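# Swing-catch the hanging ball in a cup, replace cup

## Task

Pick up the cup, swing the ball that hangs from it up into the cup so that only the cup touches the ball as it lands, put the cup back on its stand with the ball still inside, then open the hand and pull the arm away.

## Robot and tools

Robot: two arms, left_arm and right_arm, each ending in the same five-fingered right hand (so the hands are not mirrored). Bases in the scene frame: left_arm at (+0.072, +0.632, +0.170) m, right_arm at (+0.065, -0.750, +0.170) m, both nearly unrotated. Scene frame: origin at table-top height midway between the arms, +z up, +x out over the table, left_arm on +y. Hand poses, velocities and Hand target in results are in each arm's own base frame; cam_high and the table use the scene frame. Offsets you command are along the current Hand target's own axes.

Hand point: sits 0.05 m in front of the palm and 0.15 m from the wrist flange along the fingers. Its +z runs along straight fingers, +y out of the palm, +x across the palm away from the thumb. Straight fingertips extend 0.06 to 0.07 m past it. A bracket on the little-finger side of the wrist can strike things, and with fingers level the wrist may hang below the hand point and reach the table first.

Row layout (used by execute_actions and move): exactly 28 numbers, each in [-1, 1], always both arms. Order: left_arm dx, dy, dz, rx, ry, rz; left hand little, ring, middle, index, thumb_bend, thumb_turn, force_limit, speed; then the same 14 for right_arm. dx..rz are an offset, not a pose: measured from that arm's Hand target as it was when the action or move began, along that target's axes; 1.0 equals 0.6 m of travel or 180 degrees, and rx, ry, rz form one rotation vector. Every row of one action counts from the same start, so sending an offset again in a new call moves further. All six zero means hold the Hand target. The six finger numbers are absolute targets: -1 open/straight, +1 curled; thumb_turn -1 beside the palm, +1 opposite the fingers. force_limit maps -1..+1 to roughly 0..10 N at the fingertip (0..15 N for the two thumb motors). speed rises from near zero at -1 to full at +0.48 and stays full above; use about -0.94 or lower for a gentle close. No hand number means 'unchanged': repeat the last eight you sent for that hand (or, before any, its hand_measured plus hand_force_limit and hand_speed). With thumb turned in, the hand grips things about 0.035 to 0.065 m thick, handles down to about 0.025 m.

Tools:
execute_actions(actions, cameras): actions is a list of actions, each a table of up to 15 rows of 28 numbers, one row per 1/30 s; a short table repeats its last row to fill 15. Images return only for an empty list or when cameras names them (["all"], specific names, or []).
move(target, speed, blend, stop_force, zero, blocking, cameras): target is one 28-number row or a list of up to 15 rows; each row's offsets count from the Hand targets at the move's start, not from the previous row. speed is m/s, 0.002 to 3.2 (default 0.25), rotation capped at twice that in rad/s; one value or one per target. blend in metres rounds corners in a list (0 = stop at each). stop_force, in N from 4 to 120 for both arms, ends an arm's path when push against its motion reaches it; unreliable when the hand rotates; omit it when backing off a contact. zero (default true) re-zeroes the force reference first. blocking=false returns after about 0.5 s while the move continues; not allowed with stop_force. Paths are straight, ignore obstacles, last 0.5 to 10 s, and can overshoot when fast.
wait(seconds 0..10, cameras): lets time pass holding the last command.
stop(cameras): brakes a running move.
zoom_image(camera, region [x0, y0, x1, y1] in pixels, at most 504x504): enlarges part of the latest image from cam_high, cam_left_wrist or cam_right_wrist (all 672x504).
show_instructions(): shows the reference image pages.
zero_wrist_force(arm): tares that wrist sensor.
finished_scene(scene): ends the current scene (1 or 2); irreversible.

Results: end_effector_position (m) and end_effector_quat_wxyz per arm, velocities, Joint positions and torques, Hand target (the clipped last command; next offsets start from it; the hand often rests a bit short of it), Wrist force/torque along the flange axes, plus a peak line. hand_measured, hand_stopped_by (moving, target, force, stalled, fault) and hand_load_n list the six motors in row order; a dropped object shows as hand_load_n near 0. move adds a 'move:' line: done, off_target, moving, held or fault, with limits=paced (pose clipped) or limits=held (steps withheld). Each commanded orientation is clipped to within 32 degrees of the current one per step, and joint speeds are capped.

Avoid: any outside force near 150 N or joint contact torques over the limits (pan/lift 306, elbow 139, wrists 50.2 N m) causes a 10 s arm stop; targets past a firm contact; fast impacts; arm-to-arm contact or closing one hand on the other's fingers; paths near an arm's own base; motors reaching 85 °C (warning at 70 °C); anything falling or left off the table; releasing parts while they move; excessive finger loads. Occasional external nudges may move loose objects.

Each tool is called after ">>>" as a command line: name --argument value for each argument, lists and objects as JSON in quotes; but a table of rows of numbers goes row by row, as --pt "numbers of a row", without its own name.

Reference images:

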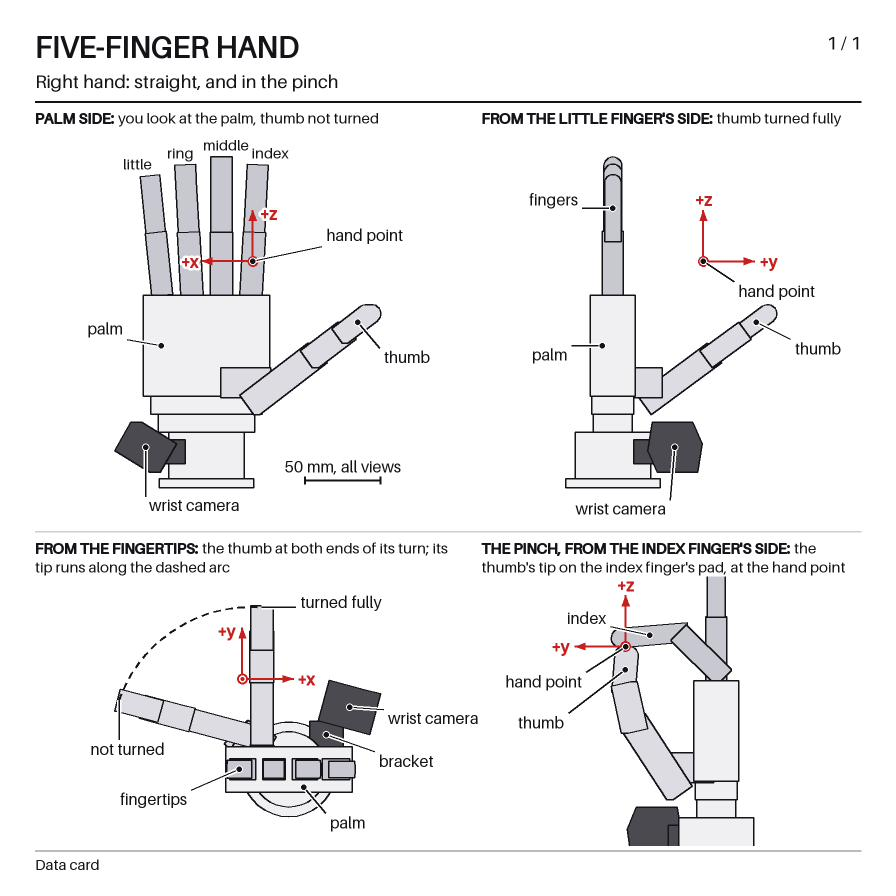

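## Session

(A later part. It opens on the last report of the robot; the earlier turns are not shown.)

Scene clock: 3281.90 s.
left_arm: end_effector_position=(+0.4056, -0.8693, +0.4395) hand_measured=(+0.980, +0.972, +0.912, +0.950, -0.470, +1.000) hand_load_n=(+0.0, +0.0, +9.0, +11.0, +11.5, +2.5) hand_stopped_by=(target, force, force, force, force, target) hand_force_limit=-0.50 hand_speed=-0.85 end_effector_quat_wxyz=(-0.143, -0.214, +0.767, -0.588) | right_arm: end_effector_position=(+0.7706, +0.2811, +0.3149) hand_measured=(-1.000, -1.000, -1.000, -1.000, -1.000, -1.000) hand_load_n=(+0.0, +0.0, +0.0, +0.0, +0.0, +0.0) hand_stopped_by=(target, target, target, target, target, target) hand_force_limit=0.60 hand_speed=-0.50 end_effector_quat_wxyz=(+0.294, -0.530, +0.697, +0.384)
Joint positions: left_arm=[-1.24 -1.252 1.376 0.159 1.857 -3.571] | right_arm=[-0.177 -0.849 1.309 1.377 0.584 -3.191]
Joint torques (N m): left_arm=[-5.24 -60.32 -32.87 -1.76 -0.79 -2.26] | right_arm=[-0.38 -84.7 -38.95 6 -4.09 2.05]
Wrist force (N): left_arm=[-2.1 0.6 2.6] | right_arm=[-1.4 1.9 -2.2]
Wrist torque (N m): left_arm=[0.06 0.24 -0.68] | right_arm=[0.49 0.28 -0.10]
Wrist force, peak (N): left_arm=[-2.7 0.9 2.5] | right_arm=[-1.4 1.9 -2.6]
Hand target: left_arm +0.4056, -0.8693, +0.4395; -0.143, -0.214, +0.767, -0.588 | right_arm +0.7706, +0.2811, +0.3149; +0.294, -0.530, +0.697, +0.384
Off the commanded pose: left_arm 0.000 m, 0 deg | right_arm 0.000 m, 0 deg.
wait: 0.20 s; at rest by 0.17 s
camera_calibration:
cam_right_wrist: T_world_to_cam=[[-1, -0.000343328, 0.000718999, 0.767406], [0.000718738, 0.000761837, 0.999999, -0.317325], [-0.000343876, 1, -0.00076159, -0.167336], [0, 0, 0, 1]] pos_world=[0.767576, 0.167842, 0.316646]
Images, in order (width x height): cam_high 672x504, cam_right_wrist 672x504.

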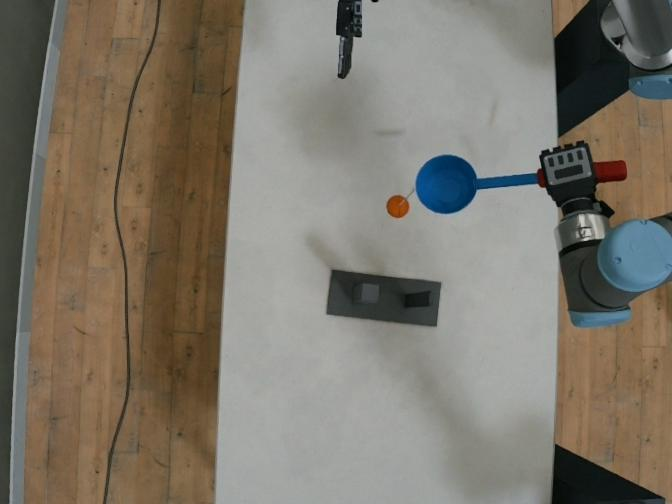

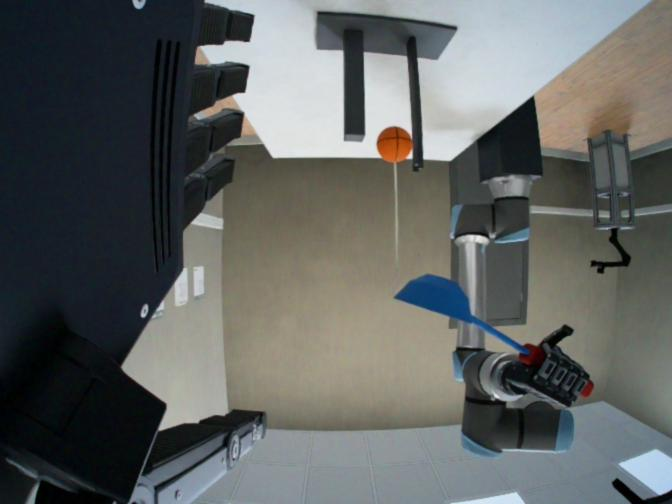

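>>> execute_actions --actions '[[[0.01147,0.00674,-0.001,0,0,0,0.98,0.98,0.97,0.97,0.89,1,-0.5,-0.85,0,0,0,0,0,0,-1,-1,-1,-1,-1,-1,0.6,-0.5],[0.01434,0.00843,-0.00124,0,0,0,0.98,0.98,0.97,0.97,0.89,1,-0.5,-0.85,0,0,0,0,0,0,-1,-1,-1,-1,-1,-1,0.6,-0.5],[0.01878,0.01104,-0.00163,0,0,0,0.98,0.98,0.97,0.97,0.89,1,-0.5,-0.85,0,0,0,0,0,0,-1,-1,-1,-1,-1,-1,0.6,-0.5],[0.0238,0.01399,-0.00207,0,0,0,0.98,0.98,0.97,0.97,0.89,1,-0.5,-0.85,0,0,0,0,0,0,-1,-1,-1,-1,-1,-1,0.6,-0.5],[0.02882,0.01694,-0.0025,0,0,0,0.98,0.98,0.97,0.97,0.89,1,-0.5,-0.85,0,0,0,0,0,0,-1,-1,-1,-1,-1,-1,0.6,-0.5],[0.03383,0.01989,-0.00294,0,0,0,0.98,0.98,0.97,0.97,0.89,1,-0.5,-0.85,0,0,0,0,0,0,-1,-1,-1,-1,-1,-1,0.6,-0.5],[0.03885,0.02283,-0.00337,0,0,0,0.98,0.98,0.97,0.97,0.89,1,-0.5,-0.85,0,0,0,0,0,0,-1,-1,-1,-1,-1,-1,0.6,-0.5],[0.04387,0.02578,-0.00381,0,0,0,0.98,0.98,0.97,0.97,0.89,1,-0.5,-0.85,0,0,0,0,0,0,-1,-1,-1,-1,-1,-1,0.6,-0.5],[0.04889,0.02873,-0.00424,0,0,0,0.98,0.98,0.97,0.97,0.89,1,-0.5,-0.85,0,0,0,0,0,0,-1,-1,-1,-1,-1,-1,0.6,-0.5],[0.0539,0.03168,-0.00468,0,0,0,0.98,0.98,0.97,0.97,0.89,1,-0.5,-0.85,0,0,0,0,0,0,-1,-1,-1,-1,-1,-1,0.6,-0.5],[0.05892,0.03463,-0.00511,0,0,0,0.98,0.98,0.97,0.97,0.89,1,-0.5,-0.85,0,0,0,0,0,0,-1,-1,-1,-1,-1,-1,0.6,-0.5],[0.02125,0.01041,0.00468,0,0,0,0.98,0.98,0.97,0.97,0.89,1,-0.5,-0.85,0,0,0,0,0,0,-1,-1,-1,-1,-1,-1,0.6,-0.5],[-0.01131,-0.01028,0.01239,0,0,0,0.98,0.98,0.97,0.97,0.89,1,-0.5,-0.85,0,0,0,0,0,0,-1,-1,-1,-1,-1,-1,0.6,-0.5],[-0.05878,-0.0386,0.01781,0,0,0,0.98,0.98,0.97,0.97,0.89,1,-0.5,-0.85,0,0,0,0,0,0,-1,-1,-1,-1,-1,-1,0.6,-0.5],[-0.07655,-0.04905,0.01936,0,0,0,0.98,0.98,0.97,0.97,0.89,1,-0.5,-0.85,0,0,0,0,0,0,-1,-1,-1,-1,-1,-1,0.6,-0.5]],[[-0.03727,-0.02191,0.00323,0,0,0,0.98,0.98,0.97,0.97,0.89,1,-0.5,-0.85,0,0,0,0,0,0,-1,-1,-1,-1,-1,-1,0.6,-0.5],[-0.07455,-0.04382,0.00647,0,0,0,0.98,0.98,0.97,0.97,0.89,1,-0.5,-0.85,0,0,0,0,0,0,-1,-1,-1,-1,-1,-1,0.6,-0.5],[-0.11182,-0.06572,0.0097,0,0,0,0.98,0.98,0.97,0.97,0.89,1,-0.5,-0.85,0,0,0,0,0,0,-1,-1,-1,-1,-1,-1,0.6,-0.5],[-0.14909,-0.08763,0.01294,0,0,0,0.98,0.98,0.97,0.97,0.89,1,-0.5,-0.85,0,0,0,0,0,0,-1,-1,-1,-1,-1,-1,0.6,-0.5],[-0.18637,-0.10954,0.01617,0,0,0,0.98,0.98,0.97,0.97,0.89,1,-0.5,-0.85,0,0,0,0,0,0,-1,-1,-1,-1,-1,-1,0.6,-0.5],[-0.22364,-0.13145,0.01941,0,0,0,0.98,0.98,0.97,0.97,0.89,1,-0.5,-0.85,0,0,0,0,0,0,-1,-1,-1,-1,-1,-1,0.6,-0.5],[-0.26092,-0.15335,0.02264,0,0,0,0.98,0.98,0.97,0.97,0.89,1,-0.5,-0.85,0,0,0,0,0,0,-1,-1,-1,-1,-1,-1,0.6,-0.5],[-0.29819,-0.17526,0.02588,0,0,0,0.98,0.98,0.97,0.97,0.89,1,-0.5,-0.85,0,0,0,0,0,0,-1,-1,-1,-1,-1,-1,0.6,-0.5],[-0.28027,-0.16021,0.01014,0,0,0,0.98,0.98,0.97,0.97,0.89,1,-0.5,-0.85,0,0,0,0,0,0,-1,-1,-1,-1,-1,-1,0.6,-0.5],[-0.2678,-0.15085,0.0027,0,0,0,0.98,0.98,0.97,0.97,0.89,1,-0.5,-0.85,0,0,0,0,0,0,-1,-1,-1,-1,-1,-1,0.6,-0.5],[-0.23655,-0.13047,-0.00637,0,0,0,0.98,0.98,0.97,0.97,0.89,1,-0.5,-0.85,0,0,0,0,0,0,-1,-1,-1,-1,-1,-1,0.6,-0.5],[-0.18561,-0.10037,-0.01128,0,0,0,0.98,0.98,0.97,0.97,0.89,1,-0.5,-0.85,0,0,0,0,0,0,-1,-1,-1,-1,-1,-1,0.6,-0.5],[-0.17374,-0.09402,-0.01035,0,0,0,0.98,0.98,0.97,0.97,0.89,1,-0.5,-0.85,0,0,0,0,0,0,-1,-1,-1,-1,-1,-1,0.6,-0.5],[-0.13647,-0.07211,-0.01358,0,0,0,0.98,0.98,0.97,0.97,0.89,1,-0.5,-0.85,0,0,0,0,0,0,-1,-1,-1,-1,-1,-1,0.6,-0.5],[-0.09919,-0.0502,-0.01682,0,0,0,0.98,0.98,0.97,0.97,0.89,1,-0.5,-0.85,0,0,0,0,0,0,-1,-1,-1,-1,-1,-1,0.6,-0.5]],[[0.03727,0.02191,-0.00323,0,0,0,0.98,0.98,0.97,0.97,0.89,1,-0.5,-0.85,0,0,0,0,0,0,-1,-1,-1,-1,-1,-1,0.6,-0.5],[0.04906,0.02676,0.00227,0,0,0,0.98,0.98,0.97,0.97,0.89,1,-0.5,-0.85,0,0,0,0,0,0,-1,-1,-1,-1,-1,-1,0.6,-0.5],[0.06342,0.03426,0.00395,0,0,0,0.98,0.98,0.97,0.97,0.89,1,-0.5,-0.85,0,0,0,0,0,0,-1,-1,-1,-1,-1,-1,0.6,-0.5],[0.07342,0.03951,0.00504,0,0,0,0.98,0.98,0.97,0.97,0.89,1,-0.5,-0.85,0,0,0,0,0,0,-1,-1,-1,-1,-1,-1,0.6,-0.5],[0.07856,0.04212,0.0059,0,0,0,0.98,0.98,0.97,0.97,0.89,1,-0.5,-0.85,0,0,0,0,0,0,-1,-1,-1,-1,-1,-1,0.6,-0.5],[0.06051,0.07807,0.01694,0,0,0,0.98,0.98,0.97,0.97,0.89,1,-0.5,-0.85,0,0,0,0,0,0,-1,-1,-1,-1,-1,-1,0.6,-0.5],[0.04317,0.10868,0.02673,0,0,0,0.98,0.98,0.97,0.97,0.89,1,-0.5,-0.85,0,0,0,0,0,0,-1,-1,-1,-1,-1,-1,0.6,-0.5],[0.02859,0.14425,0.03698,0,0,0,0.98,0.98,0.97,0.97,0.89,1,-0.5,-0.85,0,0,0,0,0,0,-1,-1,-1,-1,-1,-1,0.6,-0.5],[0.01783,0.16345,0.0431,0,0,0,0.98,0.98,0.97,0.97,0.89,1,-0.5,-0.85,0,0,0,0,0,0,-1,-1,-1,-1,-1,-1,0.6,-0.5],[0.01038,0.17676,0.04735,0,0,0,0.98,0.98,0.97,0.97,0.89,1,-0.5,-0.85,0,0,0,0,0,0,-1,-1,-1,-1,-1,-1,0.6,-0.5],[0.00174,0.19218,0.05227,0,0,0,0.98,0.98,0.97,0.97,0.89,1,-0.5,-0.85,0,0,0,0,0,0,-1,-1,-1,-1,-1,-1,0.6,-0.5],[-0.00383,0.20213,0.05544,0,0,0,0.98,0.98,0.97,0.97,0.89,1,-0.5,-0.85,0,0,0,0,0,0,-1,-1,-1,-1,-1,-1,0.6,-0.5],[-0.00619,0.20633,0.05678,0,0,0,0.98,0.98,0.97,0.97,0.89,1,-0.5,-0.85,0,0,0,0,0,0,-1,-1,-1,-1,-1,-1,0.6,-0.5],[-0.00791,0.20941,0.05776,0,0,0,0.98,0.98,0.97,0.97,0.89,1,-0.5,-0.85,0,0,0,0,0,0,-1,-1,-1,-1,-1,-1,0.6,-0.5],[-0.00862,0.21067,0.05817,0,0,0,0.98,0.98,0.97,0.97,0.89,1,-0.5,-0.85,0,0,0,0,0,0,-1,-1,-1,-1,-1,-1,0.6,-0.5]]]' --cameras '["cam_right_wrist","cam_high"]'

>>> wait --seconds 0.03 --cameras '["cam_right_wrist","cam_high"]'

>>> wait --seconds 0.03 --cameras '["cam_right_wrist","cam_high"]'

>>> wait --seconds 0.03 --cameras '["cam_right_wrist","cam_high"]'

>>> wait --seconds 0.03 --cameras '["cam_right_wrist","cam_high"]'

>>> wait --seconds 0.03 --cameras '["cam_right_wrist","cam_high"]'

Scene clock: 3334.03 s.
left_arm: end_effector_position=(+0.4695, -0.8721, +0.3215) hand_measured=(+0.980, +0.972, +0.912, +0.950, -0.470, +1.000) hand_load_n=(+0.0, +0.5, +9.0, +10.0, +11.5, +2.5) hand_stopped_by=(target, force, force, force, force, target) hand_force_limit=-0.50 hand_speed=-0.85 end_effector_quat_wxyz=(-0.143, -0.214, +0.767, -0.588) | right_arm: end_effector_position=(+0.7706, +0.2811, +0.3149) hand_measured=(-1.000, -1.000, -1.000, -1.000, -1.000, -1.000) hand_load_n=(+0.0, +0.5, +0.0, +0.0, +0.0, +0.0) hand_stopped_by=(target, target, target, target, target, target) hand_force_limit=0.60 hand_speed=-0.50 end_effector_quat_wxyz=(+0.294, -0.530, +0.697, +0.384)
Joint positions: left_arm=[-1.162 -1.146 1.44 -0.003 1.932 -3.547] | right_arm=[-0.177 -0.849 1.309 1.377 0.584 -3.191]
Joint torques (N m): left_arm=[-6.11 -86.59 -33.65 -3.13 -1.21 -1.1] | right_arm=[-1.33 -82.08 -39.89 6.03 -4.06 2.09]
Wrist force (N): left_arm=[-2.0 0.0 2.0] | right_arm=[-1.3 1.5 -2.4]
Wrist torque (N m): left_arm=[0.02 0.17 -0.43] | right_arm=[0.44 0.26 -0.10]
Wrist force, peak (N): left_arm=[-22.5 -7.3 3.5] | right_arm=[-2.1 2.4 -2.7]
Hand target: left_arm +0.4695, -0.8721, +0.3214; -0.143, -0.214, +0.767, -0.588 | right_arm +0.7706, +0.2811, +0.3149; +0.294, -0.530, +0.697, +0.384
Off the commanded pose: left_arm 0.000 m, 0 deg | right_arm 0.000 m, 0 deg.
camera_calibration:
cam_right_wrist: T_world_to_cam=[[-1, -0.000343328, 0.000718999, 0.767406], [0.000718738, 0.000761837, 0.999999, -0.317325], [-0.000343876, 1, -0.00076159, -0.167336], [0, 0, 0, 1]] pos_world=[0.767576, 0.167842, 0.316646]
Images, in order (width x height): cam_high 672x504, cam_right_wrist 672x504.

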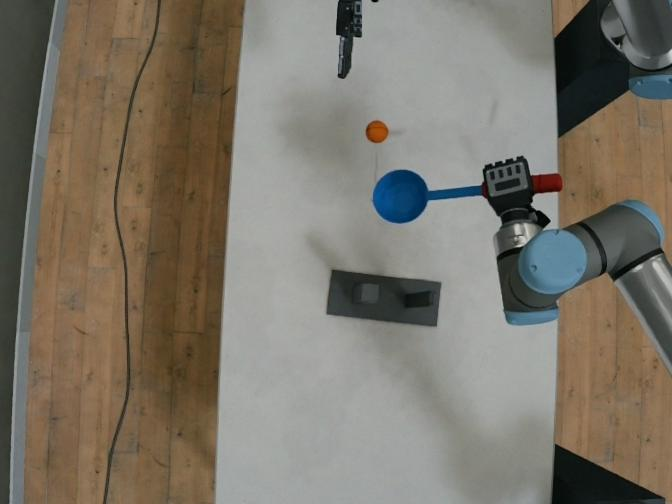

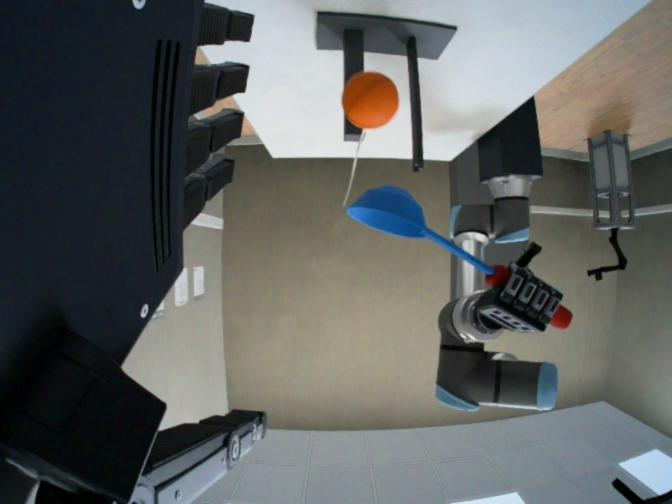

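Scene clock: 3334.07 s.
left_arm: end_effector_position=(+0.4695, -0.8721, +0.3215) hand_measured=(+0.980, +0.972, +0.912, +0.950, -0.470, +1.000) hand_load_n=(+0.0, +0.5, +9.0, +10.5, +11.5, +2.5) hand_stopped_by=(target, force, force, force, force, target) hand_force_limit=-0.50 hand_speed=-0.85 end_effector_quat_wxyz=(-0.143, -0.214, +0.767, -0.588) | right_arm: end_effector_position=(+0.7706, +0.2811, +0.3149) hand_measured=(-1.000, -1.000, -1.000, -1.000, -1.000, -1.000) hand_load_n=(+0.0, +0.0, +0.0, +0.5, +0.0, +0.0) hand_stopped_by=(target, target, target, target, target, target) hand_force_limit=0.60 hand_speed=-0.50 end_effector_quat_wxyz=(+0.294, -0.530, +0.697, +0.384)
Joint positions: left_arm=[-1.162 -1.146 1.44 -0.003 1.932 -3.547] | right_arm=[-0.177 -0.849 1.309 1.377 0.584 -3.191]
Joint torques (N m): left_arm=[-8.44 -86.51 -31.85 -3.29 -1.47 -0.67] | right_arm=[0.36 -82.99 -39.91 6.03 -4.33 2.09]
Wrist force (N): left_arm=[-2.1 -0.3 2.8] | right_arm=[-1.4 1.6 -2.6]
Wrist torque (N m): left_arm=[-0.04 0.36 -0.50] | right_arm=[0.46 0.29 -0.11]
Wrist force, peak (N): left_arm=[-2.1 -0.3 2.8] | right_arm=[-1.4 1.6 -2.6]
Hand target: left_arm +0.4695, -0.8721, +0.3214; -0.143, -0.214, +0.767, -0.588 | right_arm +0.7706, +0.2811, +0.3149; +0.294, -0.530, +0.697, +0.384
Off the commanded pose: left_arm 0.000 m, 0 deg | right_arm 0.000 m, 0 deg.
wait: 0.03 s; no rest
camera_calibration:
cam_right_wrist: T_world_to_cam=[[-1, -0.000343328, 0.000718999, 0.767406], [0.000718738, 0.000761837, 0.999999, -0.317325], [-0.000343876, 1, -0.00076159, -0.167336], [0, 0, 0, 1]] pos_world=[0.767576, 0.167842, 0.316646]
Images, in order (width x height): cam_high 672x504, cam_right_wrist 672x504.

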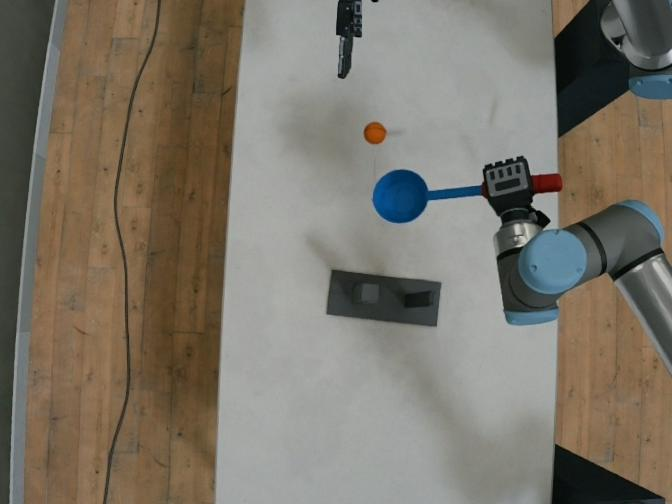

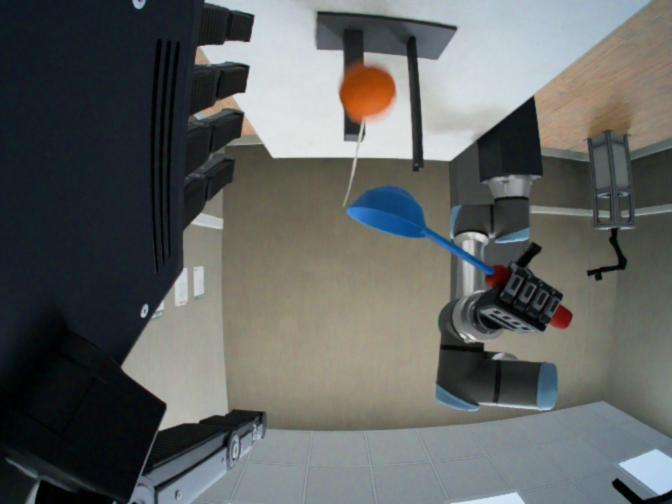

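Scene clock: 3334.10 s.
left_arm: end_effector_position=(+0.4695, -0.8721, +0.3215) hand_measured=(+0.980, +0.972, +0.912, +0.950, -0.470, +1.000) hand_load_n=(+0.0, +0.5, +9.0, +10.5, +12.0, +3.0) hand_stopped_by=(target, force, force, force, force, target) hand_force_limit=-0.50 hand_speed=-0.85 end_effector_quat_wxyz=(-0.143, -0.214, +0.767, -0.588) | right_arm: end_effector_position=(+0.7706, +0.2811, +0.3149) hand_measured=(-1.000, -1.000, -1.000, -1.000, -1.000, -1.000) hand_load_n=(+0.0, +0.0, +0.0, +0.0, +0.0, +0.0) hand_stopped_by=(target, target, target, target, target, target) hand_force_limit=0.60 hand_speed=-0.50 end_effector_quat_wxyz=(+0.294, -0.530, +0.697, +0.384)
Joint positions: left_arm=[-1.162 -1.146 1.44 -0.003 1.932 -3.547] | right_arm=[-0.177 -0.849 1.309 1.377 0.584 -3.191]
Joint torques (N m): left_arm=[-8.34 -87.89 -31.08 -3.12 -1.01 -0.89] | right_arm=[-0.05 -83.14 -40.14 6.23 -4 1.98]
Wrist force (N): left_arm=[-2.2 -0.5 2.7] | right_arm=[-1.5 1.9 -2.3]
Wrist torque (N m): left_arm=[-0.09 0.39 -0.51] | right_arm=[0.50 0.30 -0.10]
Wrist force, peak (N): left_arm=[-2.2 -0.5 2.7] | right_arm=[-1.5 1.9 -2.3]
Hand target: left_arm +0.4695, -0.8721, +0.3214; -0.143, -0.214, +0.767, -0.588 | right_arm +0.7706, +0.2811, +0.3149; +0.294, -0.530, +0.697, +0.384
Off the commanded pose: left_arm 0.000 m, 0 deg | right_arm 0.000 m, 0 deg.
wait: 0.03 s; no rest
camera_calibration:
cam_right_wrist: T_world_to_cam=[[-1, -0.000343328, 0.000718999, 0.767406], [0.000718738, 0.000761837, 0.999999, -0.317325], [-0.000343876, 1, -0.00076159, -0.167336], [0, 0, 0, 1]] pos_world=[0.767576, 0.167842, 0.316646]
Images, in order (width x height): cam_high 672x504, cam_right_wrist 672x504.

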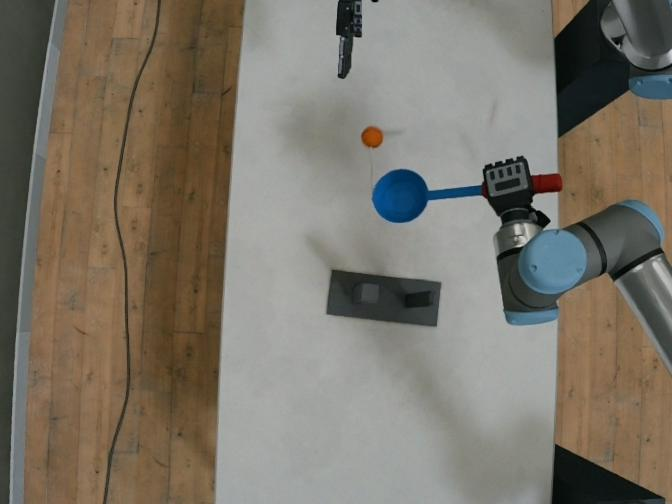

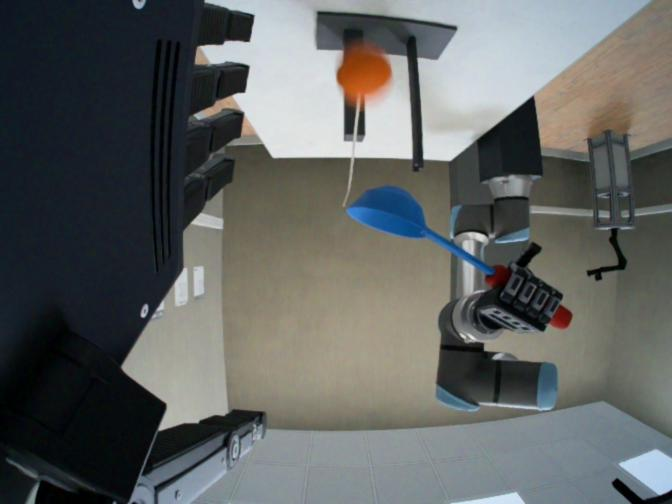

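Scene clock: 3334.13 s.
left_arm: end_effector_position=(+0.4695, -0.8721, +0.3215) hand_measured=(+0.980, +0.972, +0.912, +0.950, -0.470, +1.000) hand_load_n=(+0.0, +0.5, +9.0, +10.5, +11.5, +3.0) hand_stopped_by=(target, force, force, force, force, target) hand_force_limit=-0.50 hand_speed=-0.85 end_effector_quat_wxyz=(-0.143, -0.214, +0.767, -0.588) | right_arm: end_effector_position=(+0.7706, +0.2811, +0.3149) hand_measured=(-1.000, -1.000, -1.000, -1.000, -1.000, -1.000) hand_load_n=(+0.0, +0.0, +0.0, +0.0, +0.0, +0.0) hand_stopped_by=(target, target, target, target, target, target) hand_force_limit=0.60 hand_speed=-0.50 end_effector_quat_wxyz=(+0.294, -0.530, +0.697, +0.384)
Joint positions: left_arm=[-1.162 -1.146 1.44 -0.003 1.932 -3.547] | right_arm=[-0.177 -0.849 1.309 1.377 0.584 -3.191]
Joint torques (N m): left_arm=[-7.69 -89.38 -31.16 -3.08 -1.66 -0.78] | right_arm=[-0.94 -81.54 -38.85 5.97 -4.38 2.11]
Wrist force (N): left_arm=[-2.2 -0.2 2.7] | right_arm=[-1.3 1.7 -2.1]
Wrist torque (N m): left_arm=[-0.07 0.25 -0.50] | right_arm=[0.45 0.27 -0.10]
Wrist force, peak (N): left_arm=[-2.2 -0.2 2.7] | right_arm=[-1.3 1.7 -2.1]
Hand target: left_arm +0.4695, -0.8721, +0.3214; -0.143, -0.214, +0.767, -0.588 | right_arm +0.7706, +0.2811, +0.3149; +0.294, -0.530, +0.697, +0.384
Off the commanded pose: left_arm 0.000 m, 0 deg | right_arm 0.000 m, 0 deg.
wait: 0.03 s; no rest
camera_calibration:
cam_right_wrist: T_world_to_cam=[[-1, -0.000343328, 0.000718999, 0.767406], [0.000718738, 0.000761837, 0.999999, -0.317325], [-0.000343876, 1, -0.00076159, -0.167336], [0, 0, 0, 1]] pos_world=[0.767576, 0.167842, 0.316646]
Images, in order (width x height): cam_high 672x504, cam_right_wrist 672x504.

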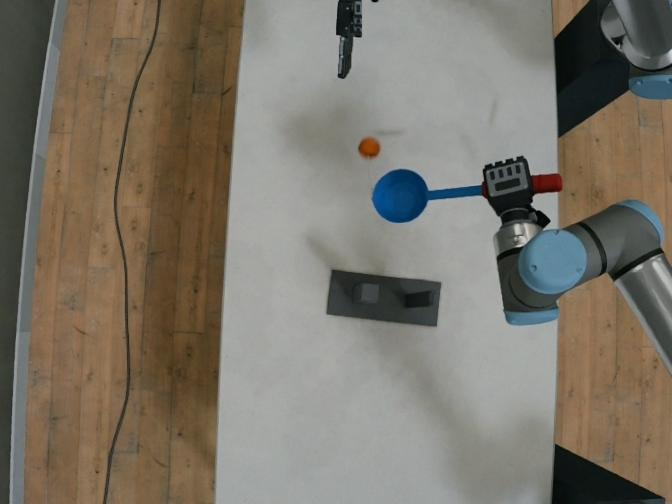

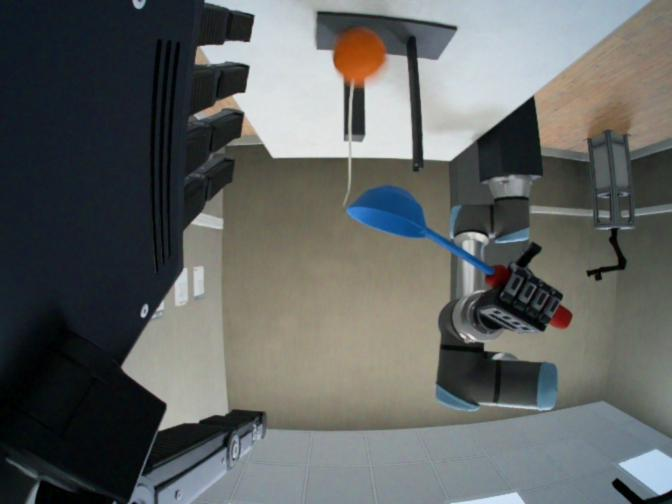

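Scene clock: 3334.17 s.
left_arm: end_effector_position=(+0.4695, -0.8721, +0.3215) hand_measured=(+0.980, +0.972, +0.912, +0.950, -0.470, +1.000) hand_load_n=(+0.0, +0.5, +9.0, +10.5, +11.5, +3.0) hand_stopped_by=(target, force, force, force, force, target) hand_force_limit=-0.50 hand_speed=-0.85 end_effector_quat_wxyz=(-0.143, -0.214, +0.767, -0.588) | right_arm: end_effector_position=(+0.7706, +0.2811, +0.3149) hand_measured=(-1.000, -1.000, -1.000, -1.000, -1.000, -1.000) hand_load_n=(+0.0, +0.0, +0.0, +0.0, +0.0, +0.0) hand_stopped_by=(target, target, target, target, target, target) hand_force_limit=0.60 hand_speed=-0.50 end_effector_quat_wxyz=(+0.294, -0.530, +0.697, +0.384)
Joint positions: left_arm=[-1.162 -1.146 1.44 -0.003 1.932 -3.547] | right_arm=[-0.177 -0.849 1.309 1.377 0.584 -3.191]
Joint torques (N m): left_arm=[-8.73 -91.59 -30.52 -3.02 -0.92 -0.46] | right_arm=[0.02 -83.68 -40.33 5.84 -4.11 2.01]
Wrist force (N): left_arm=[-2.2 0.0 2.7] | right_arm=[-1.6 2.0 -2.1]
Wrist torque (N m): left_arm=[-0.03 0.39 -0.59] | right_arm=[0.50 0.30 -0.10]
Wrist force, peak (N): left_arm=[-2.2 0.0 2.7] | right_arm=[-1.6 2.0 -2.1]
Hand target: left_arm +0.4695, -0.8721, +0.3214; -0.143, -0.214, +0.767, -0.588 | right_arm +0.7706, +0.2811, +0.3149; +0.294, -0.530, +0.697, +0.384
Off the commanded pose: left_arm 0.000 m, 0 deg | right_arm 0.000 m, 0 deg.
wait: 0.03 s; no rest
camera_calibration:
cam_right_wrist: T_world_to_cam=[[-1, -0.000343328, 0.000718999, 0.767406], [0.000718738, 0.000761837, 0.999999, -0.317325], [-0.000343876, 1, -0.00076159, -0.167336], [0, 0, 0, 1]] pos_world=[0.767576, 0.167842, 0.316646]
Images, in order (width x height): cam_high 672x504, cam_right_wrist 672x504.

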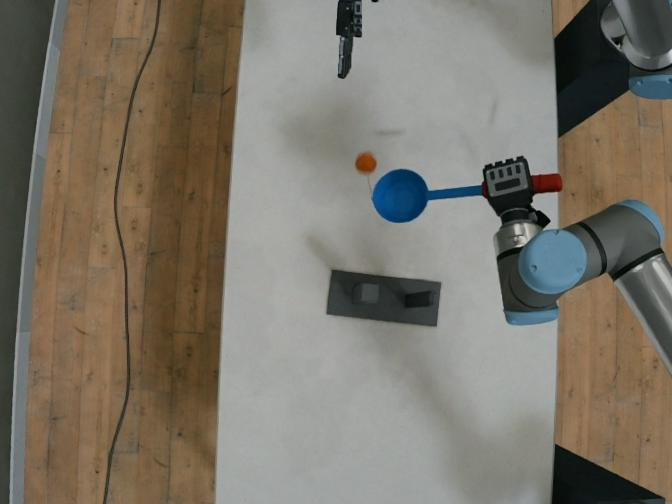

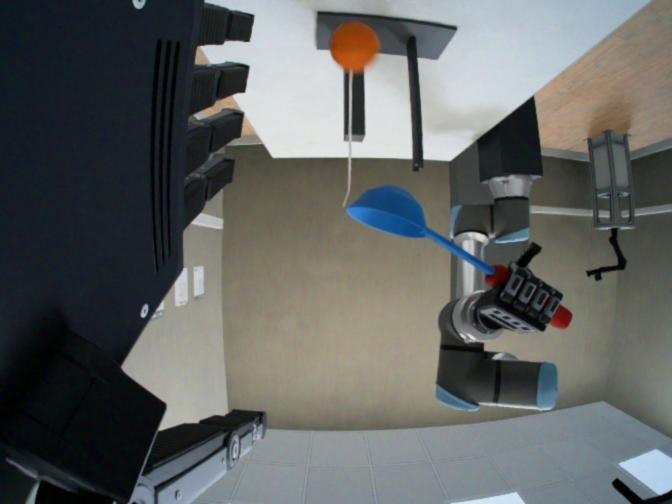

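Scene clock: 3334.20 s.
left_arm: end_effector_position=(+0.4695, -0.8721, +0.3215) hand_measured=(+0.980, +0.972, +0.912, +0.950, -0.470, +1.000) hand_load_n=(+0.0, +0.0, +9.0, +11.0, +11.5, +3.0) hand_stopped_by=(target, force, force, force, force, target) hand_force_limit=-0.50 hand_speed=-0.85 end_effector_quat_wxyz=(-0.143, -0.214, +0.767, -0.588) | right_arm: end_effector_position=(+0.7706, +0.2811, +0.3149) hand_measured=(-1.000, -1.000, -1.000, -1.000, -1.000, -1.000) hand_load_n=(+0.0, +0.0, +0.0, +0.0, +0.0, +0.0) hand_stopped_by=(target, target, target, target, target, target) hand_force_limit=0.60 hand_speed=-0.50 end_effector_quat_wxyz=(+0.294, -0.530, +0.697, +0.384)
Joint positions: left_arm=[-1.162 -1.146 1.44 -0.003 1.932 -3.547] | right_arm=[-0.177 -0.849 1.309 1.377 0.584 -3.191]
Joint torques (N m): left_arm=[-7.9 -89.41 -32.4 -3.36 -1.35 -0.28] | right_arm=[0.81 -82.86 -40.16 6.16 -4.14 2.09]
Wrist force (N): left_arm=[-2.5 0.4 2.5] | right_arm=[-1.7 2.1 -2.6]
Wrist torque (N m): left_arm=[-0.02 0.32 -0.62] | right_arm=[0.54 0.34 -0.11]
Wrist force, peak (N): left_arm=[-2.5 0.4 2.5] | right_arm=[-1.7 2.1 -2.6]
Hand target: left_arm +0.4695, -0.8721, +0.3214; -0.143, -0.214, +0.767, -0.588 | right_arm +0.7706, +0.2811, +0.3149; +0.294, -0.530, +0.697, +0.384
Off the commanded pose: left_arm 0.000 m, 0 deg | right_arm 0.000 m, 0 deg.
wait: 0.03 s; no rest
camera_calibration:
cam_right_wrist: T_world_to_cam=[[-1, -0.000343328, 0.000718999, 0.767406], [0.000718738, 0.000761837, 0.999999, -0.317325], [-0.000343876, 1, -0.00076159, -0.167336], [0, 0, 0, 1]] pos_world=[0.767576, 0.167842, 0.316646]
Images, in order (width x height): cam_high 672x504, cam_right_wrist 672x504.

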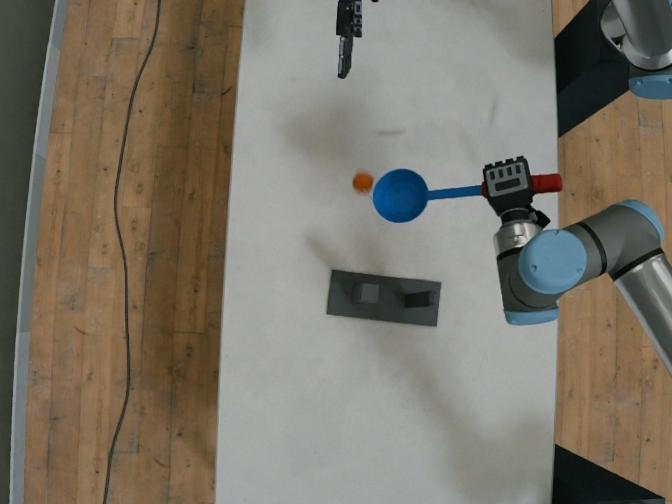

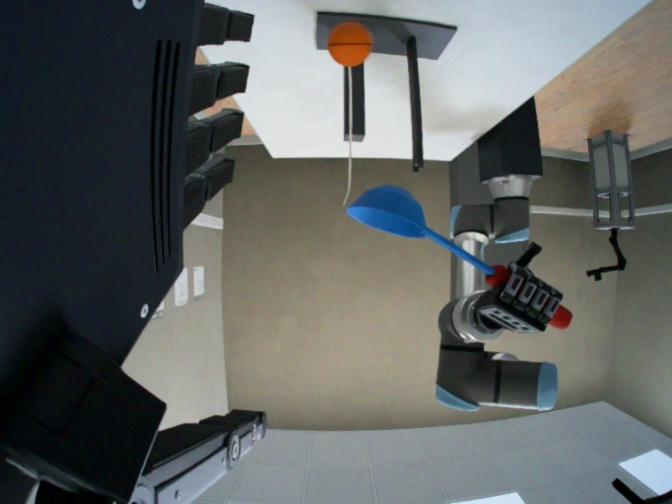

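>>> move --target '[0.3147,0.185,-0.0273,0,0,0,0.98,0.98,0.97,0.97,0.89,1,-0.5,-0.85,0.0017,-0.2603,-0.1122,0,0,0,-1,-1,-1,-1,-1,-1,0.6,-0.5]' --speed 0.15

>>> move --target '[-0.1778,0.3174,0.1013,0,0,0,0.98,0.98,0.97,0.97,0.89,1,-0.5,-0.85,0,0,0,0,0,0,-1,-1,-1,-1,-1,-1,0.6,-0.5]' --speed 0.12

>>> wait --seconds 1.5 --cameras '["cam_high","cam_right_wrist"]'

>>> zoom_image --camera "cam_high" --region '[380, 160, 520, 280]'

Scene clock: 3390.00 s.
left_arm: end_effector_position=(+0.2500, -0.8623, +0.3216) hand_measured=(+0.980, +0.972, +0.912, +0.950, -0.470, +1.000) hand_load_n=(+0.0, +0.5, +9.0, +10.5, +11.5, +3.0) hand_stopped_by=(target, force, force, force, force, target) hand_force_limit=-0.50 hand_speed=-0.85 end_effector_quat_wxyz=(-0.143, -0.214, +0.767, -0.588) | right_arm: end_effector_position=(+0.9206, +0.2009, +0.3150) hand_measured=(-1.000, -1.000, -1.000, -1.000, -1.000, -1.000) hand_load_n=(+0.0, +0.0, +0.0, +0.5, +0.0, +0.0) hand_stopped_by=(target, target, target, target, target, target) hand_force_limit=0.60 hand_speed=-0.50 end_effector_quat_wxyz=(+0.294, -0.530, +0.697, +0.384)
Joint positions: left_arm=[-1.46 -1.333 1.695 -0.09 1.646 -3.632] | right_arm=[-0.232 -0.579 0.821 1.672 0.601 -3.285]
Joint torques (N m): left_arm=[-11.2 -51.69 -51.92 1.31 -2.08 4.04] | right_arm=[13.42 -95.7 -47.17 2.83 -0.2 3.55]
Wrist force (N): left_arm=[-2.0 -0.4 2.7] | right_arm=[-2.2 1.8 -2.9]
Wrist torque (N m): left_arm=[-0.05 0.21 -0.57] | right_arm=[0.52 0.40 0.00]
Wrist force, peak (N): left_arm=[-4.7 -1.6 2.7] | right_arm=[-1.9 2.1 -3.1]
Hand target: left_arm +0.2500, -0.8624, +0.3215; -0.143, -0.214, +0.767, -0.588 | right_arm +0.9206, +0.2010, +0.3151; +0.294, -0.530, +0.697, +0.384
Off the commanded pose: left_arm 0.000 m, 0 deg | right_arm 0.000 m, 0 deg.
move: done

Scene clock: 3392.33 s.
left_arm: end_effector_position=(+0.2499, -0.8623, +0.0948) hand_measured=(+0.980, +0.972, +0.912, +0.950, -0.470, +1.000) hand_load_n=(+0.0, +0.5, +9.0, +10.5, +11.5, +2.5) hand_stopped_by=(target, force, force, force, force, target) hand_force_limit=-0.50 hand_speed=-0.85 end_effector_quat_wxyz=(-0.143, -0.214, +0.767, -0.588) | right_arm: end_effector_position=(+0.9206, +0.2010, +0.3151) hand_measured=(-1.000, -1.000, -1.000, -1.000, -1.000, -1.000) hand_load_n=(+0.0, +0.0, +0.0, +0.0, -0.5, +0.0) hand_stopped_by=(target, target, target, target, target, target) hand_force_limit=0.60 hand_speed=-0.50 end_effector_quat_wxyz=(+0.294, -0.530, +0.697, +0.384)
Joint positions: left_arm=[-1.46 -1.133 1.881 -0.475 1.645 -3.632] | right_arm=[-0.232 -0.579 0.821 1.672 0.601 -3.285]
Joint torques (N m): left_arm=[-9.56 -71.89 -44.72 -1.12 -2.09 -2.9] | right_arm=[12.8 -91.62 -45.5 7.27 -3.63 3.66]
Wrist force (N): left_arm=[-1.6 -0.5 2.4] | right_arm=[-2.2 2.1 -2.7]
Wrist torque (N m): left_arm=[-0.05 0.16 -0.52] | right_arm=[0.56 0.41 -0.02]
Wrist force, peak (N): left_arm=[-2.7 0.0 3.1] | right_arm=[-2.6 2.2 -2.5]
Hand target: left_arm +0.2499, -0.8624, +0.0949; -0.143, -0.214, +0.767, -0.588 | right_arm +0.9206, +0.2010, +0.3151; +0.294, -0.530, +0.697, +0.384
Off the commanded pose: left_arm 0.000 m, 0 deg | right_arm 0.000 m, 0 deg.
move: done

Scene clock: 3393.83 s.
left_arm: end_effector_position=(+0.2499, -0.8624, +0.0949) hand_measured=(+0.980, +0.972, +0.912, +0.950, -0.470, +1.000) hand_load_n=(+0.5, +0.5, +9.0, +10.5, +11.5, +3.0) hand_stopped_by=(target, force, force, force, force, target) hand_force_limit=-0.50 hand_speed=-0.85 end_effector_quat_wxyz=(-0.143, -0.214, +0.767, -0.588) | right_arm: end_effector_position=(+0.9206, +0.2010, +0.3151) hand_measured=(-1.000, -1.000, -1.000, -1.000, -1.000, -1.000) hand_load_n=(+0.0, +0.0, +0.0, +0.0, +0.0, -0.5) hand_stopped_by=(target, target, target, target, target, target) hand_force_limit=0.60 hand_speed=-0.50 end_effector_quat_wxyz=(+0.294, -0.530, +0.697, +0.384)
Joint positions: left_arm=[-1.46 -1.133 1.881 -0.475 1.645 -3.632] | right_arm=[-0.232 -0.579 0.821 1.672 0.601 -3.285]
Joint torques (N m): left_arm=[0.46 -89.42 -44.8 -2.78 -1.37 -3.31] | right_arm=[9.75 -92.7 -46.09 6.75 -3.96 3.45]
Wrist force (N): left_arm=[-2.2 0.0 2.2] | right_arm=[-2.0 1.9 -2.4]
Wrist torque (N m): left_arm=[0.04 0.28 -0.54] | right_arm=[0.51 0.37 -0.02]
Wrist force, peak (N): left_arm=[-2.0 -0.5 2.9] | right_arm=[-2.6 2.3 -2.5]
Hand target: left_arm +0.2499, -0.8624, +0.0949; -0.143, -0.214, +0.767, -0.588 | right_arm +0.9206, +0.2010, +0.3151; +0.294, -0.530, +0.697, +0.384
Off the commanded pose: left_arm 0.000 m, 0 deg | right_arm 0.000 m, 0 deg.
wait: 1.50 s; at rest by 0.17 s
camera_calibration:
cam_right_wrist: T_world_to_cam=[[-1, -0.000343328, 0.000718999, 0.917478], [0.000718738, 0.000761837, 0.999999, -0.317572], [-0.000343876, 1, -0.00076159, -0.0871848], [0, 0, 0, 1]] pos_world=[0.917676, 0.0877417, 0.316846]
Images, in order (width x height): cam_high 672x504, cam_right_wrist 672x504.

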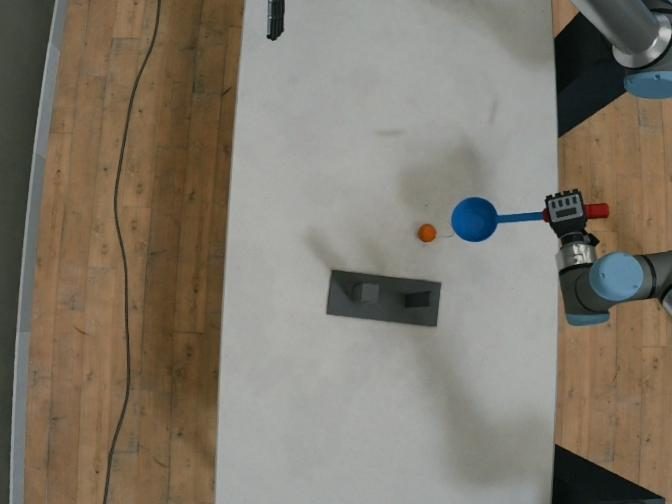

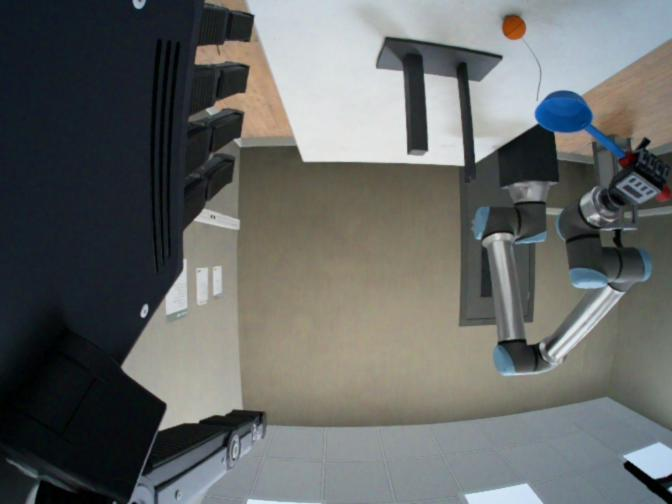

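Scaled by 3.600 from the camera's 672x504 image, which has a finer 960x720 frame.

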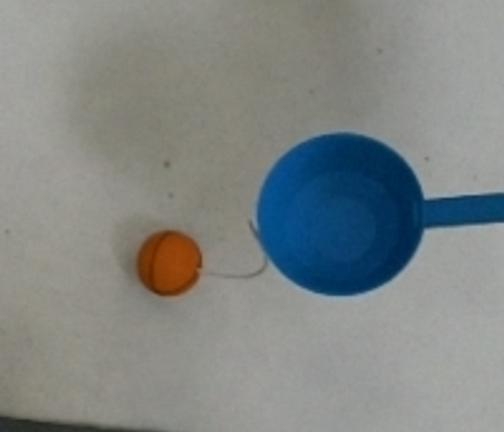

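>>> move --target '[-0.0297,-0.0159,-0.0023,0,0,0,0.98,0.98,0.97,0.97,0.89,1,-0.5,-0.85,0,0,0,0,0,0,-1,-1,-1,-1,-1,-1,0.6,-0.5]' --speed 0.02

>>> move --target '[0.0079,-0.014,-0.0045,0,0,0,0.98,0.98,0.97,0.97,0.89,1,-0.5,-0.85,0,0,0,0,0,0,-1,-1,-1,-1,-1,-1,0.6,-0.5]' --speed 0.004 --cameras '["cam_high"]'

>>> zoom_image --camera "cam_high" --region '[380, 160, 520, 280]'

Scene clock: 3414.23 s.
left_arm: end_effector_position=(+0.2702, -0.8603, +0.0949) hand_measured=(+0.980, +0.972, +0.912, +0.950, -0.470, +1.000) hand_load_n=(+0.0, +0.5, +8.5, +10.5, +11.5, +3.0) hand_stopped_by=(target, force, force, force, force, target) hand_force_limit=-0.50 hand_speed=-0.85 end_effector_quat_wxyz=(-0.143, -0.214, +0.767, -0.588) | right_arm: end_effector_position=(+0.9206, +0.2010, +0.3151) hand_measured=(-1.000, -1.000, -1.000, -1.000, -1.000, -1.000) hand_load_n=(+0.0, +0.0, +0.0, +0.0, +0.0, +0.0) hand_stopped_by=(target, target, target, target, target, target) hand_force_limit=0.60 hand_speed=-0.50 end_effector_quat_wxyz=(+0.294, -0.530, +0.697, +0.384)
Joint positions: left_arm=[-1.429 -1.126 1.869 -0.47 1.676 -3.623] | right_arm=[-0.232 -0.579 0.821 1.672 0.601 -3.285]
Joint torques (N m): left_arm=[-12.3 -69.87 -35.05 0.39 -2.02 2.15] | right_arm=[11.7 -91.83 -46.19 7.38 -4.23 3.66]
Wrist force (N): left_arm=[-2.5 -0.1 2.5] | right_arm=[-1.7 1.7 -2.6]
Wrist torque (N m): left_arm=[0.01 0.29 -0.66] | right_arm=[0.50 0.34 -0.01]
Wrist force, peak (N): left_arm=[-2.2 -0.1 2.8] | right_arm=[-2.6 2.3 -2.6]
Hand target: left_arm +0.2701, -0.8603, +0.0949; -0.143, -0.214, +0.767, -0.588 | right_arm +0.9206, +0.2010, +0.3151; +0.294, -0.530, +0.697, +0.384
Off the commanded pose: left_arm 0.000 m, 0 deg | right_arm 0.000 m, 0 deg.
move: done

Scene clock: 3416.97 s.
left_arm: end_effector_position=(+0.2700, -0.8602, +0.1050) hand_measured=(+0.980, +0.972, +0.912, +0.950, -0.470, +1.000) hand_load_n=(+0.0, +0.5, +9.0, +10.5, +11.5, +3.0) hand_stopped_by=(target, force, force, force, force, target) hand_force_limit=-0.50 hand_speed=-0.85 end_effector_quat_wxyz=(-0.143, -0.214, +0.767, -0.588) | right_arm: end_effector_position=(+0.9206, +0.2010, +0.3151) hand_measured=(-1.000, -1.000, -1.000, -1.000, -1.000, -1.000) hand_load_n=(+0.0, +0.0, +0.0, +0.0, +0.0, +0.0) hand_stopped_by=(target, target, target, target, target, target) hand_force_limit=0.60 hand_speed=-0.50 end_effector_quat_wxyz=(+0.294, -0.530, +0.697, +0.384)
Joint positions: left_arm=[-1.429 -1.137 1.864 -0.453 1.675 -3.624] | right_arm=[-0.232 -0.579 0.821 1.672 0.601 -3.285]
Joint torques (N m): left_arm=[-11.67 -81.41 -42.91 -0.33 -2.5 -3.33] | right_arm=[10.32 -92.74 -44.56 7.43 -3.82 3.29]
Wrist force (N): left_arm=[-1.7 -0.1 2.8] | right_arm=[-2.0 2.1 -2.8]
Wrist torque (N m): left_arm=[-0.01 0.17 -0.62] | right_arm=[0.57 0.38 -0.02]
Wrist force, peak (N): left_arm=[-2.4 -0.3 2.6] | right_arm=[-2.4 1.9 -3.2]
Hand target: left_arm +0.2700, -0.8602, +0.1049; -0.143, -0.214, +0.767, -0.588 | right_arm +0.9206, +0.2010, +0.3151; +0.294, -0.530, +0.697, +0.384
Off the commanded pose: left_arm 0.000 m, 0 deg | right_arm 0.000 m, 0 deg.
move: done
Images, in order (width x height): cam_high 672x504.

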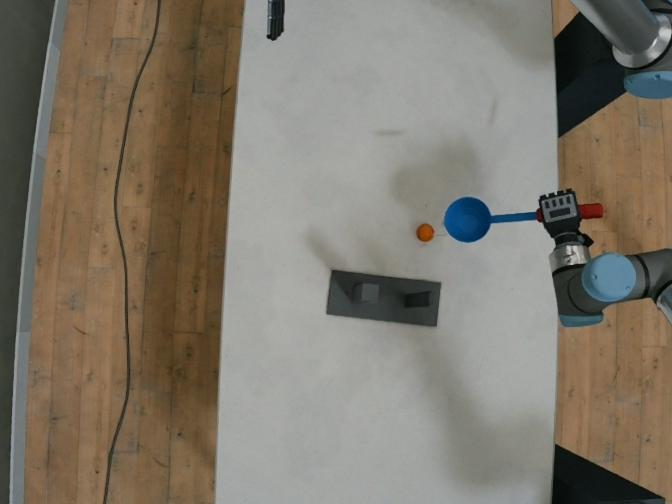

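Scaled by 3.600 from the camera's 672x504 image, which has a finer 960x720 frame.

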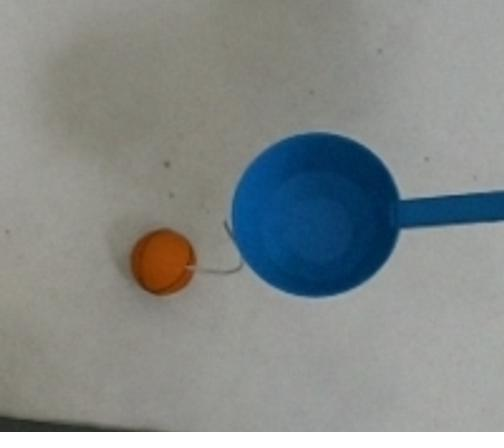

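>>> move --target '[-0.0072,-0.0042,0.0006,0,0,0,0.98,0.98,0.97,0.97,0.89,1,-0.5,-0.85,0,0,0,0,0,0,-1,-1,-1,-1,-1,-1,0.6,-0.5]' --speed 0.02

>>> move --target '[0.0157,-0.028,-0.0089,0,0,0,0.98,0.98,0.97,0.97,0.89,1,-0.5,-0.85,0,0,0,0,0,0,-1,-1,-1,-1,-1,-1,0.6,-0.5]' --speed 0.005 --cameras '["cam_high"]'

>>> zoom_image --camera "cam_high" --region '[380, 160, 520, 280]'

Scene clock: 3427.00 s.
left_arm: end_effector_position=(+0.2751, -0.8605, +0.1049) hand_measured=(+0.980, +0.972, +0.912, +0.950, -0.470, +1.000) hand_load_n=(+0.0, +0.5, +9.0, +10.5, +12.0, +3.0) hand_stopped_by=(target, force, force, force, force, target) hand_force_limit=-0.50 hand_speed=-0.85 end_effector_quat_wxyz=(-0.143, -0.214, +0.767, -0.588) | right_arm: end_effector_position=(+0.9206, +0.2010, +0.3151) hand_measured=(-1.000, -1.000, -1.000, -1.000, -1.000, -1.000) hand_load_n=(+0.0, +0.0, +0.0, +0.0, +0.0, +0.0) hand_stopped_by=(target, target, target, target, target, target) hand_force_limit=0.60 hand_speed=-0.50 end_effector_quat_wxyz=(+0.294, -0.530, +0.697, +0.384)
Joint positions: left_arm=[-1.421 -1.134 1.859 -0.451 1.683 -3.621] | right_arm=[-0.232 -0.579 0.821 1.672 0.601 -3.285]
Joint torques (N m): left_arm=[-6.58 -65.27 -38.15 0.28 -1.43 3.31] | right_arm=[11.21 -94.01 -46.26 7.35 -3.87 2.97]
Wrist force (N): left_arm=[-2.0 -0.2 2.5] | right_arm=[-1.8 2.0 -2.5]
Wrist torque (N m): left_arm=[0.01 0.23 -0.63] | right_arm=[0.55 0.34 -0.01]
Wrist force, peak (N): left_arm=[-2.1 -0.3 2.9] | right_arm=[-2.4 1.9 -2.9]
Hand target: left_arm +0.2750, -0.8604, +0.1049; -0.143, -0.214, +0.767, -0.588 | right_arm +0.9206, +0.2010, +0.3151; +0.294, -0.530, +0.697, +0.384
Off the commanded pose: left_arm 0.000 m, 0 deg | right_arm 0.000 m, 0 deg.
move: done

Scene clock: 3431.20 s.
left_arm: end_effector_position=(+0.2750, -0.8605, +0.1250) hand_measured=(+0.980, +0.972, +0.912, +0.950, -0.470, +1.000) hand_load_n=(+0.0, +0.5, +9.0, +10.5, +11.5, +2.5) hand_stopped_by=(target, force, force, force, force, target) hand_force_limit=-0.50 hand_speed=-0.85 end_effector_quat_wxyz=(-0.143, -0.214, +0.767, -0.588) | right_arm: end_effector_position=(+0.9206, +0.2010, +0.3151) hand_measured=(-1.000, -1.000, -1.000, -1.000, -1.000, -1.000) hand_load_n=(+0.0, +0.0, +0.0, +0.0, -0.5, +0.0) hand_stopped_by=(target, target, target, target, target, target) hand_force_limit=0.60 hand_speed=-0.50 end_effector_quat_wxyz=(+0.294, -0.530, +0.697, +0.384)
Joint positions: left_arm=[-1.421 -1.157 1.848 -0.418 1.683 -3.621] | right_arm=[-0.232 -0.579 0.821 1.672 0.601 -3.285]
Joint torques (N m): left_arm=[-11.07 -78.85 -43.16 -0.28 -2.16 -3.17] | right_arm=[11.04 -94.16 -45.56 7.19 -4.18 2.79]
Wrist force (N): left_arm=[-2.2 -0.5 2.3] | right_arm=[-2.4 1.8 -1.8]
Wrist torque (N m): left_arm=[-0.03 0.25 -0.67] | right_arm=[0.47 0.41 -0.05]
Wrist force, peak (N): left_arm=[-2.3 -0.1 2.7] | right_arm=[-2.4 2.3 -2.7]
Hand target: left_arm +0.2750, -0.8605, +0.1249; -0.143, -0.214, +0.767, -0.588 | right_arm +0.9206, +0.2010, +0.3151; +0.294, -0.530, +0.697, +0.384
Off the commanded pose: left_arm 0.000 m, 0 deg | right_arm 0.000 m, 0 deg.
move: done
Images, in order (width x height): cam_high 672x504.

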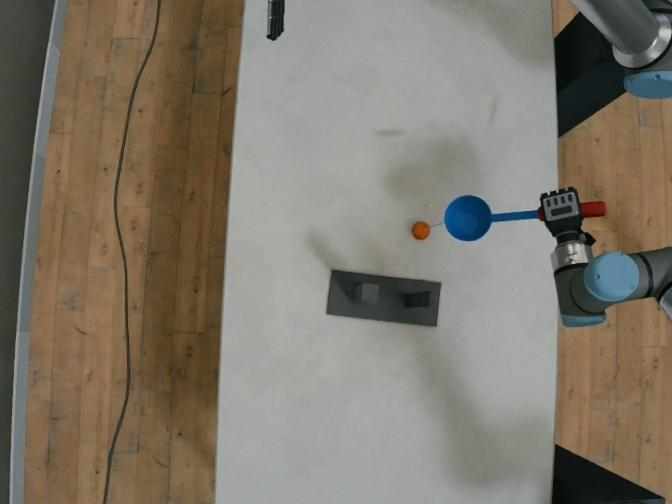

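Scaled by 3.600 from the camera's 672x504 image, which has a finer 960x720 frame.

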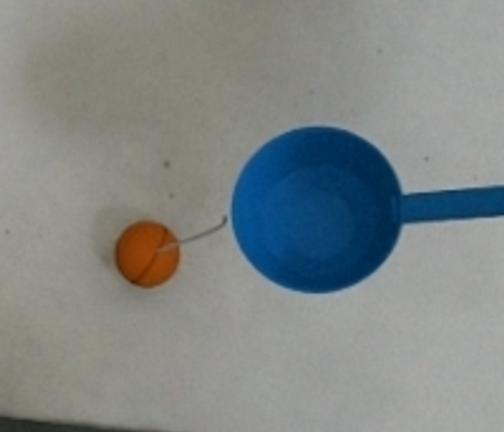

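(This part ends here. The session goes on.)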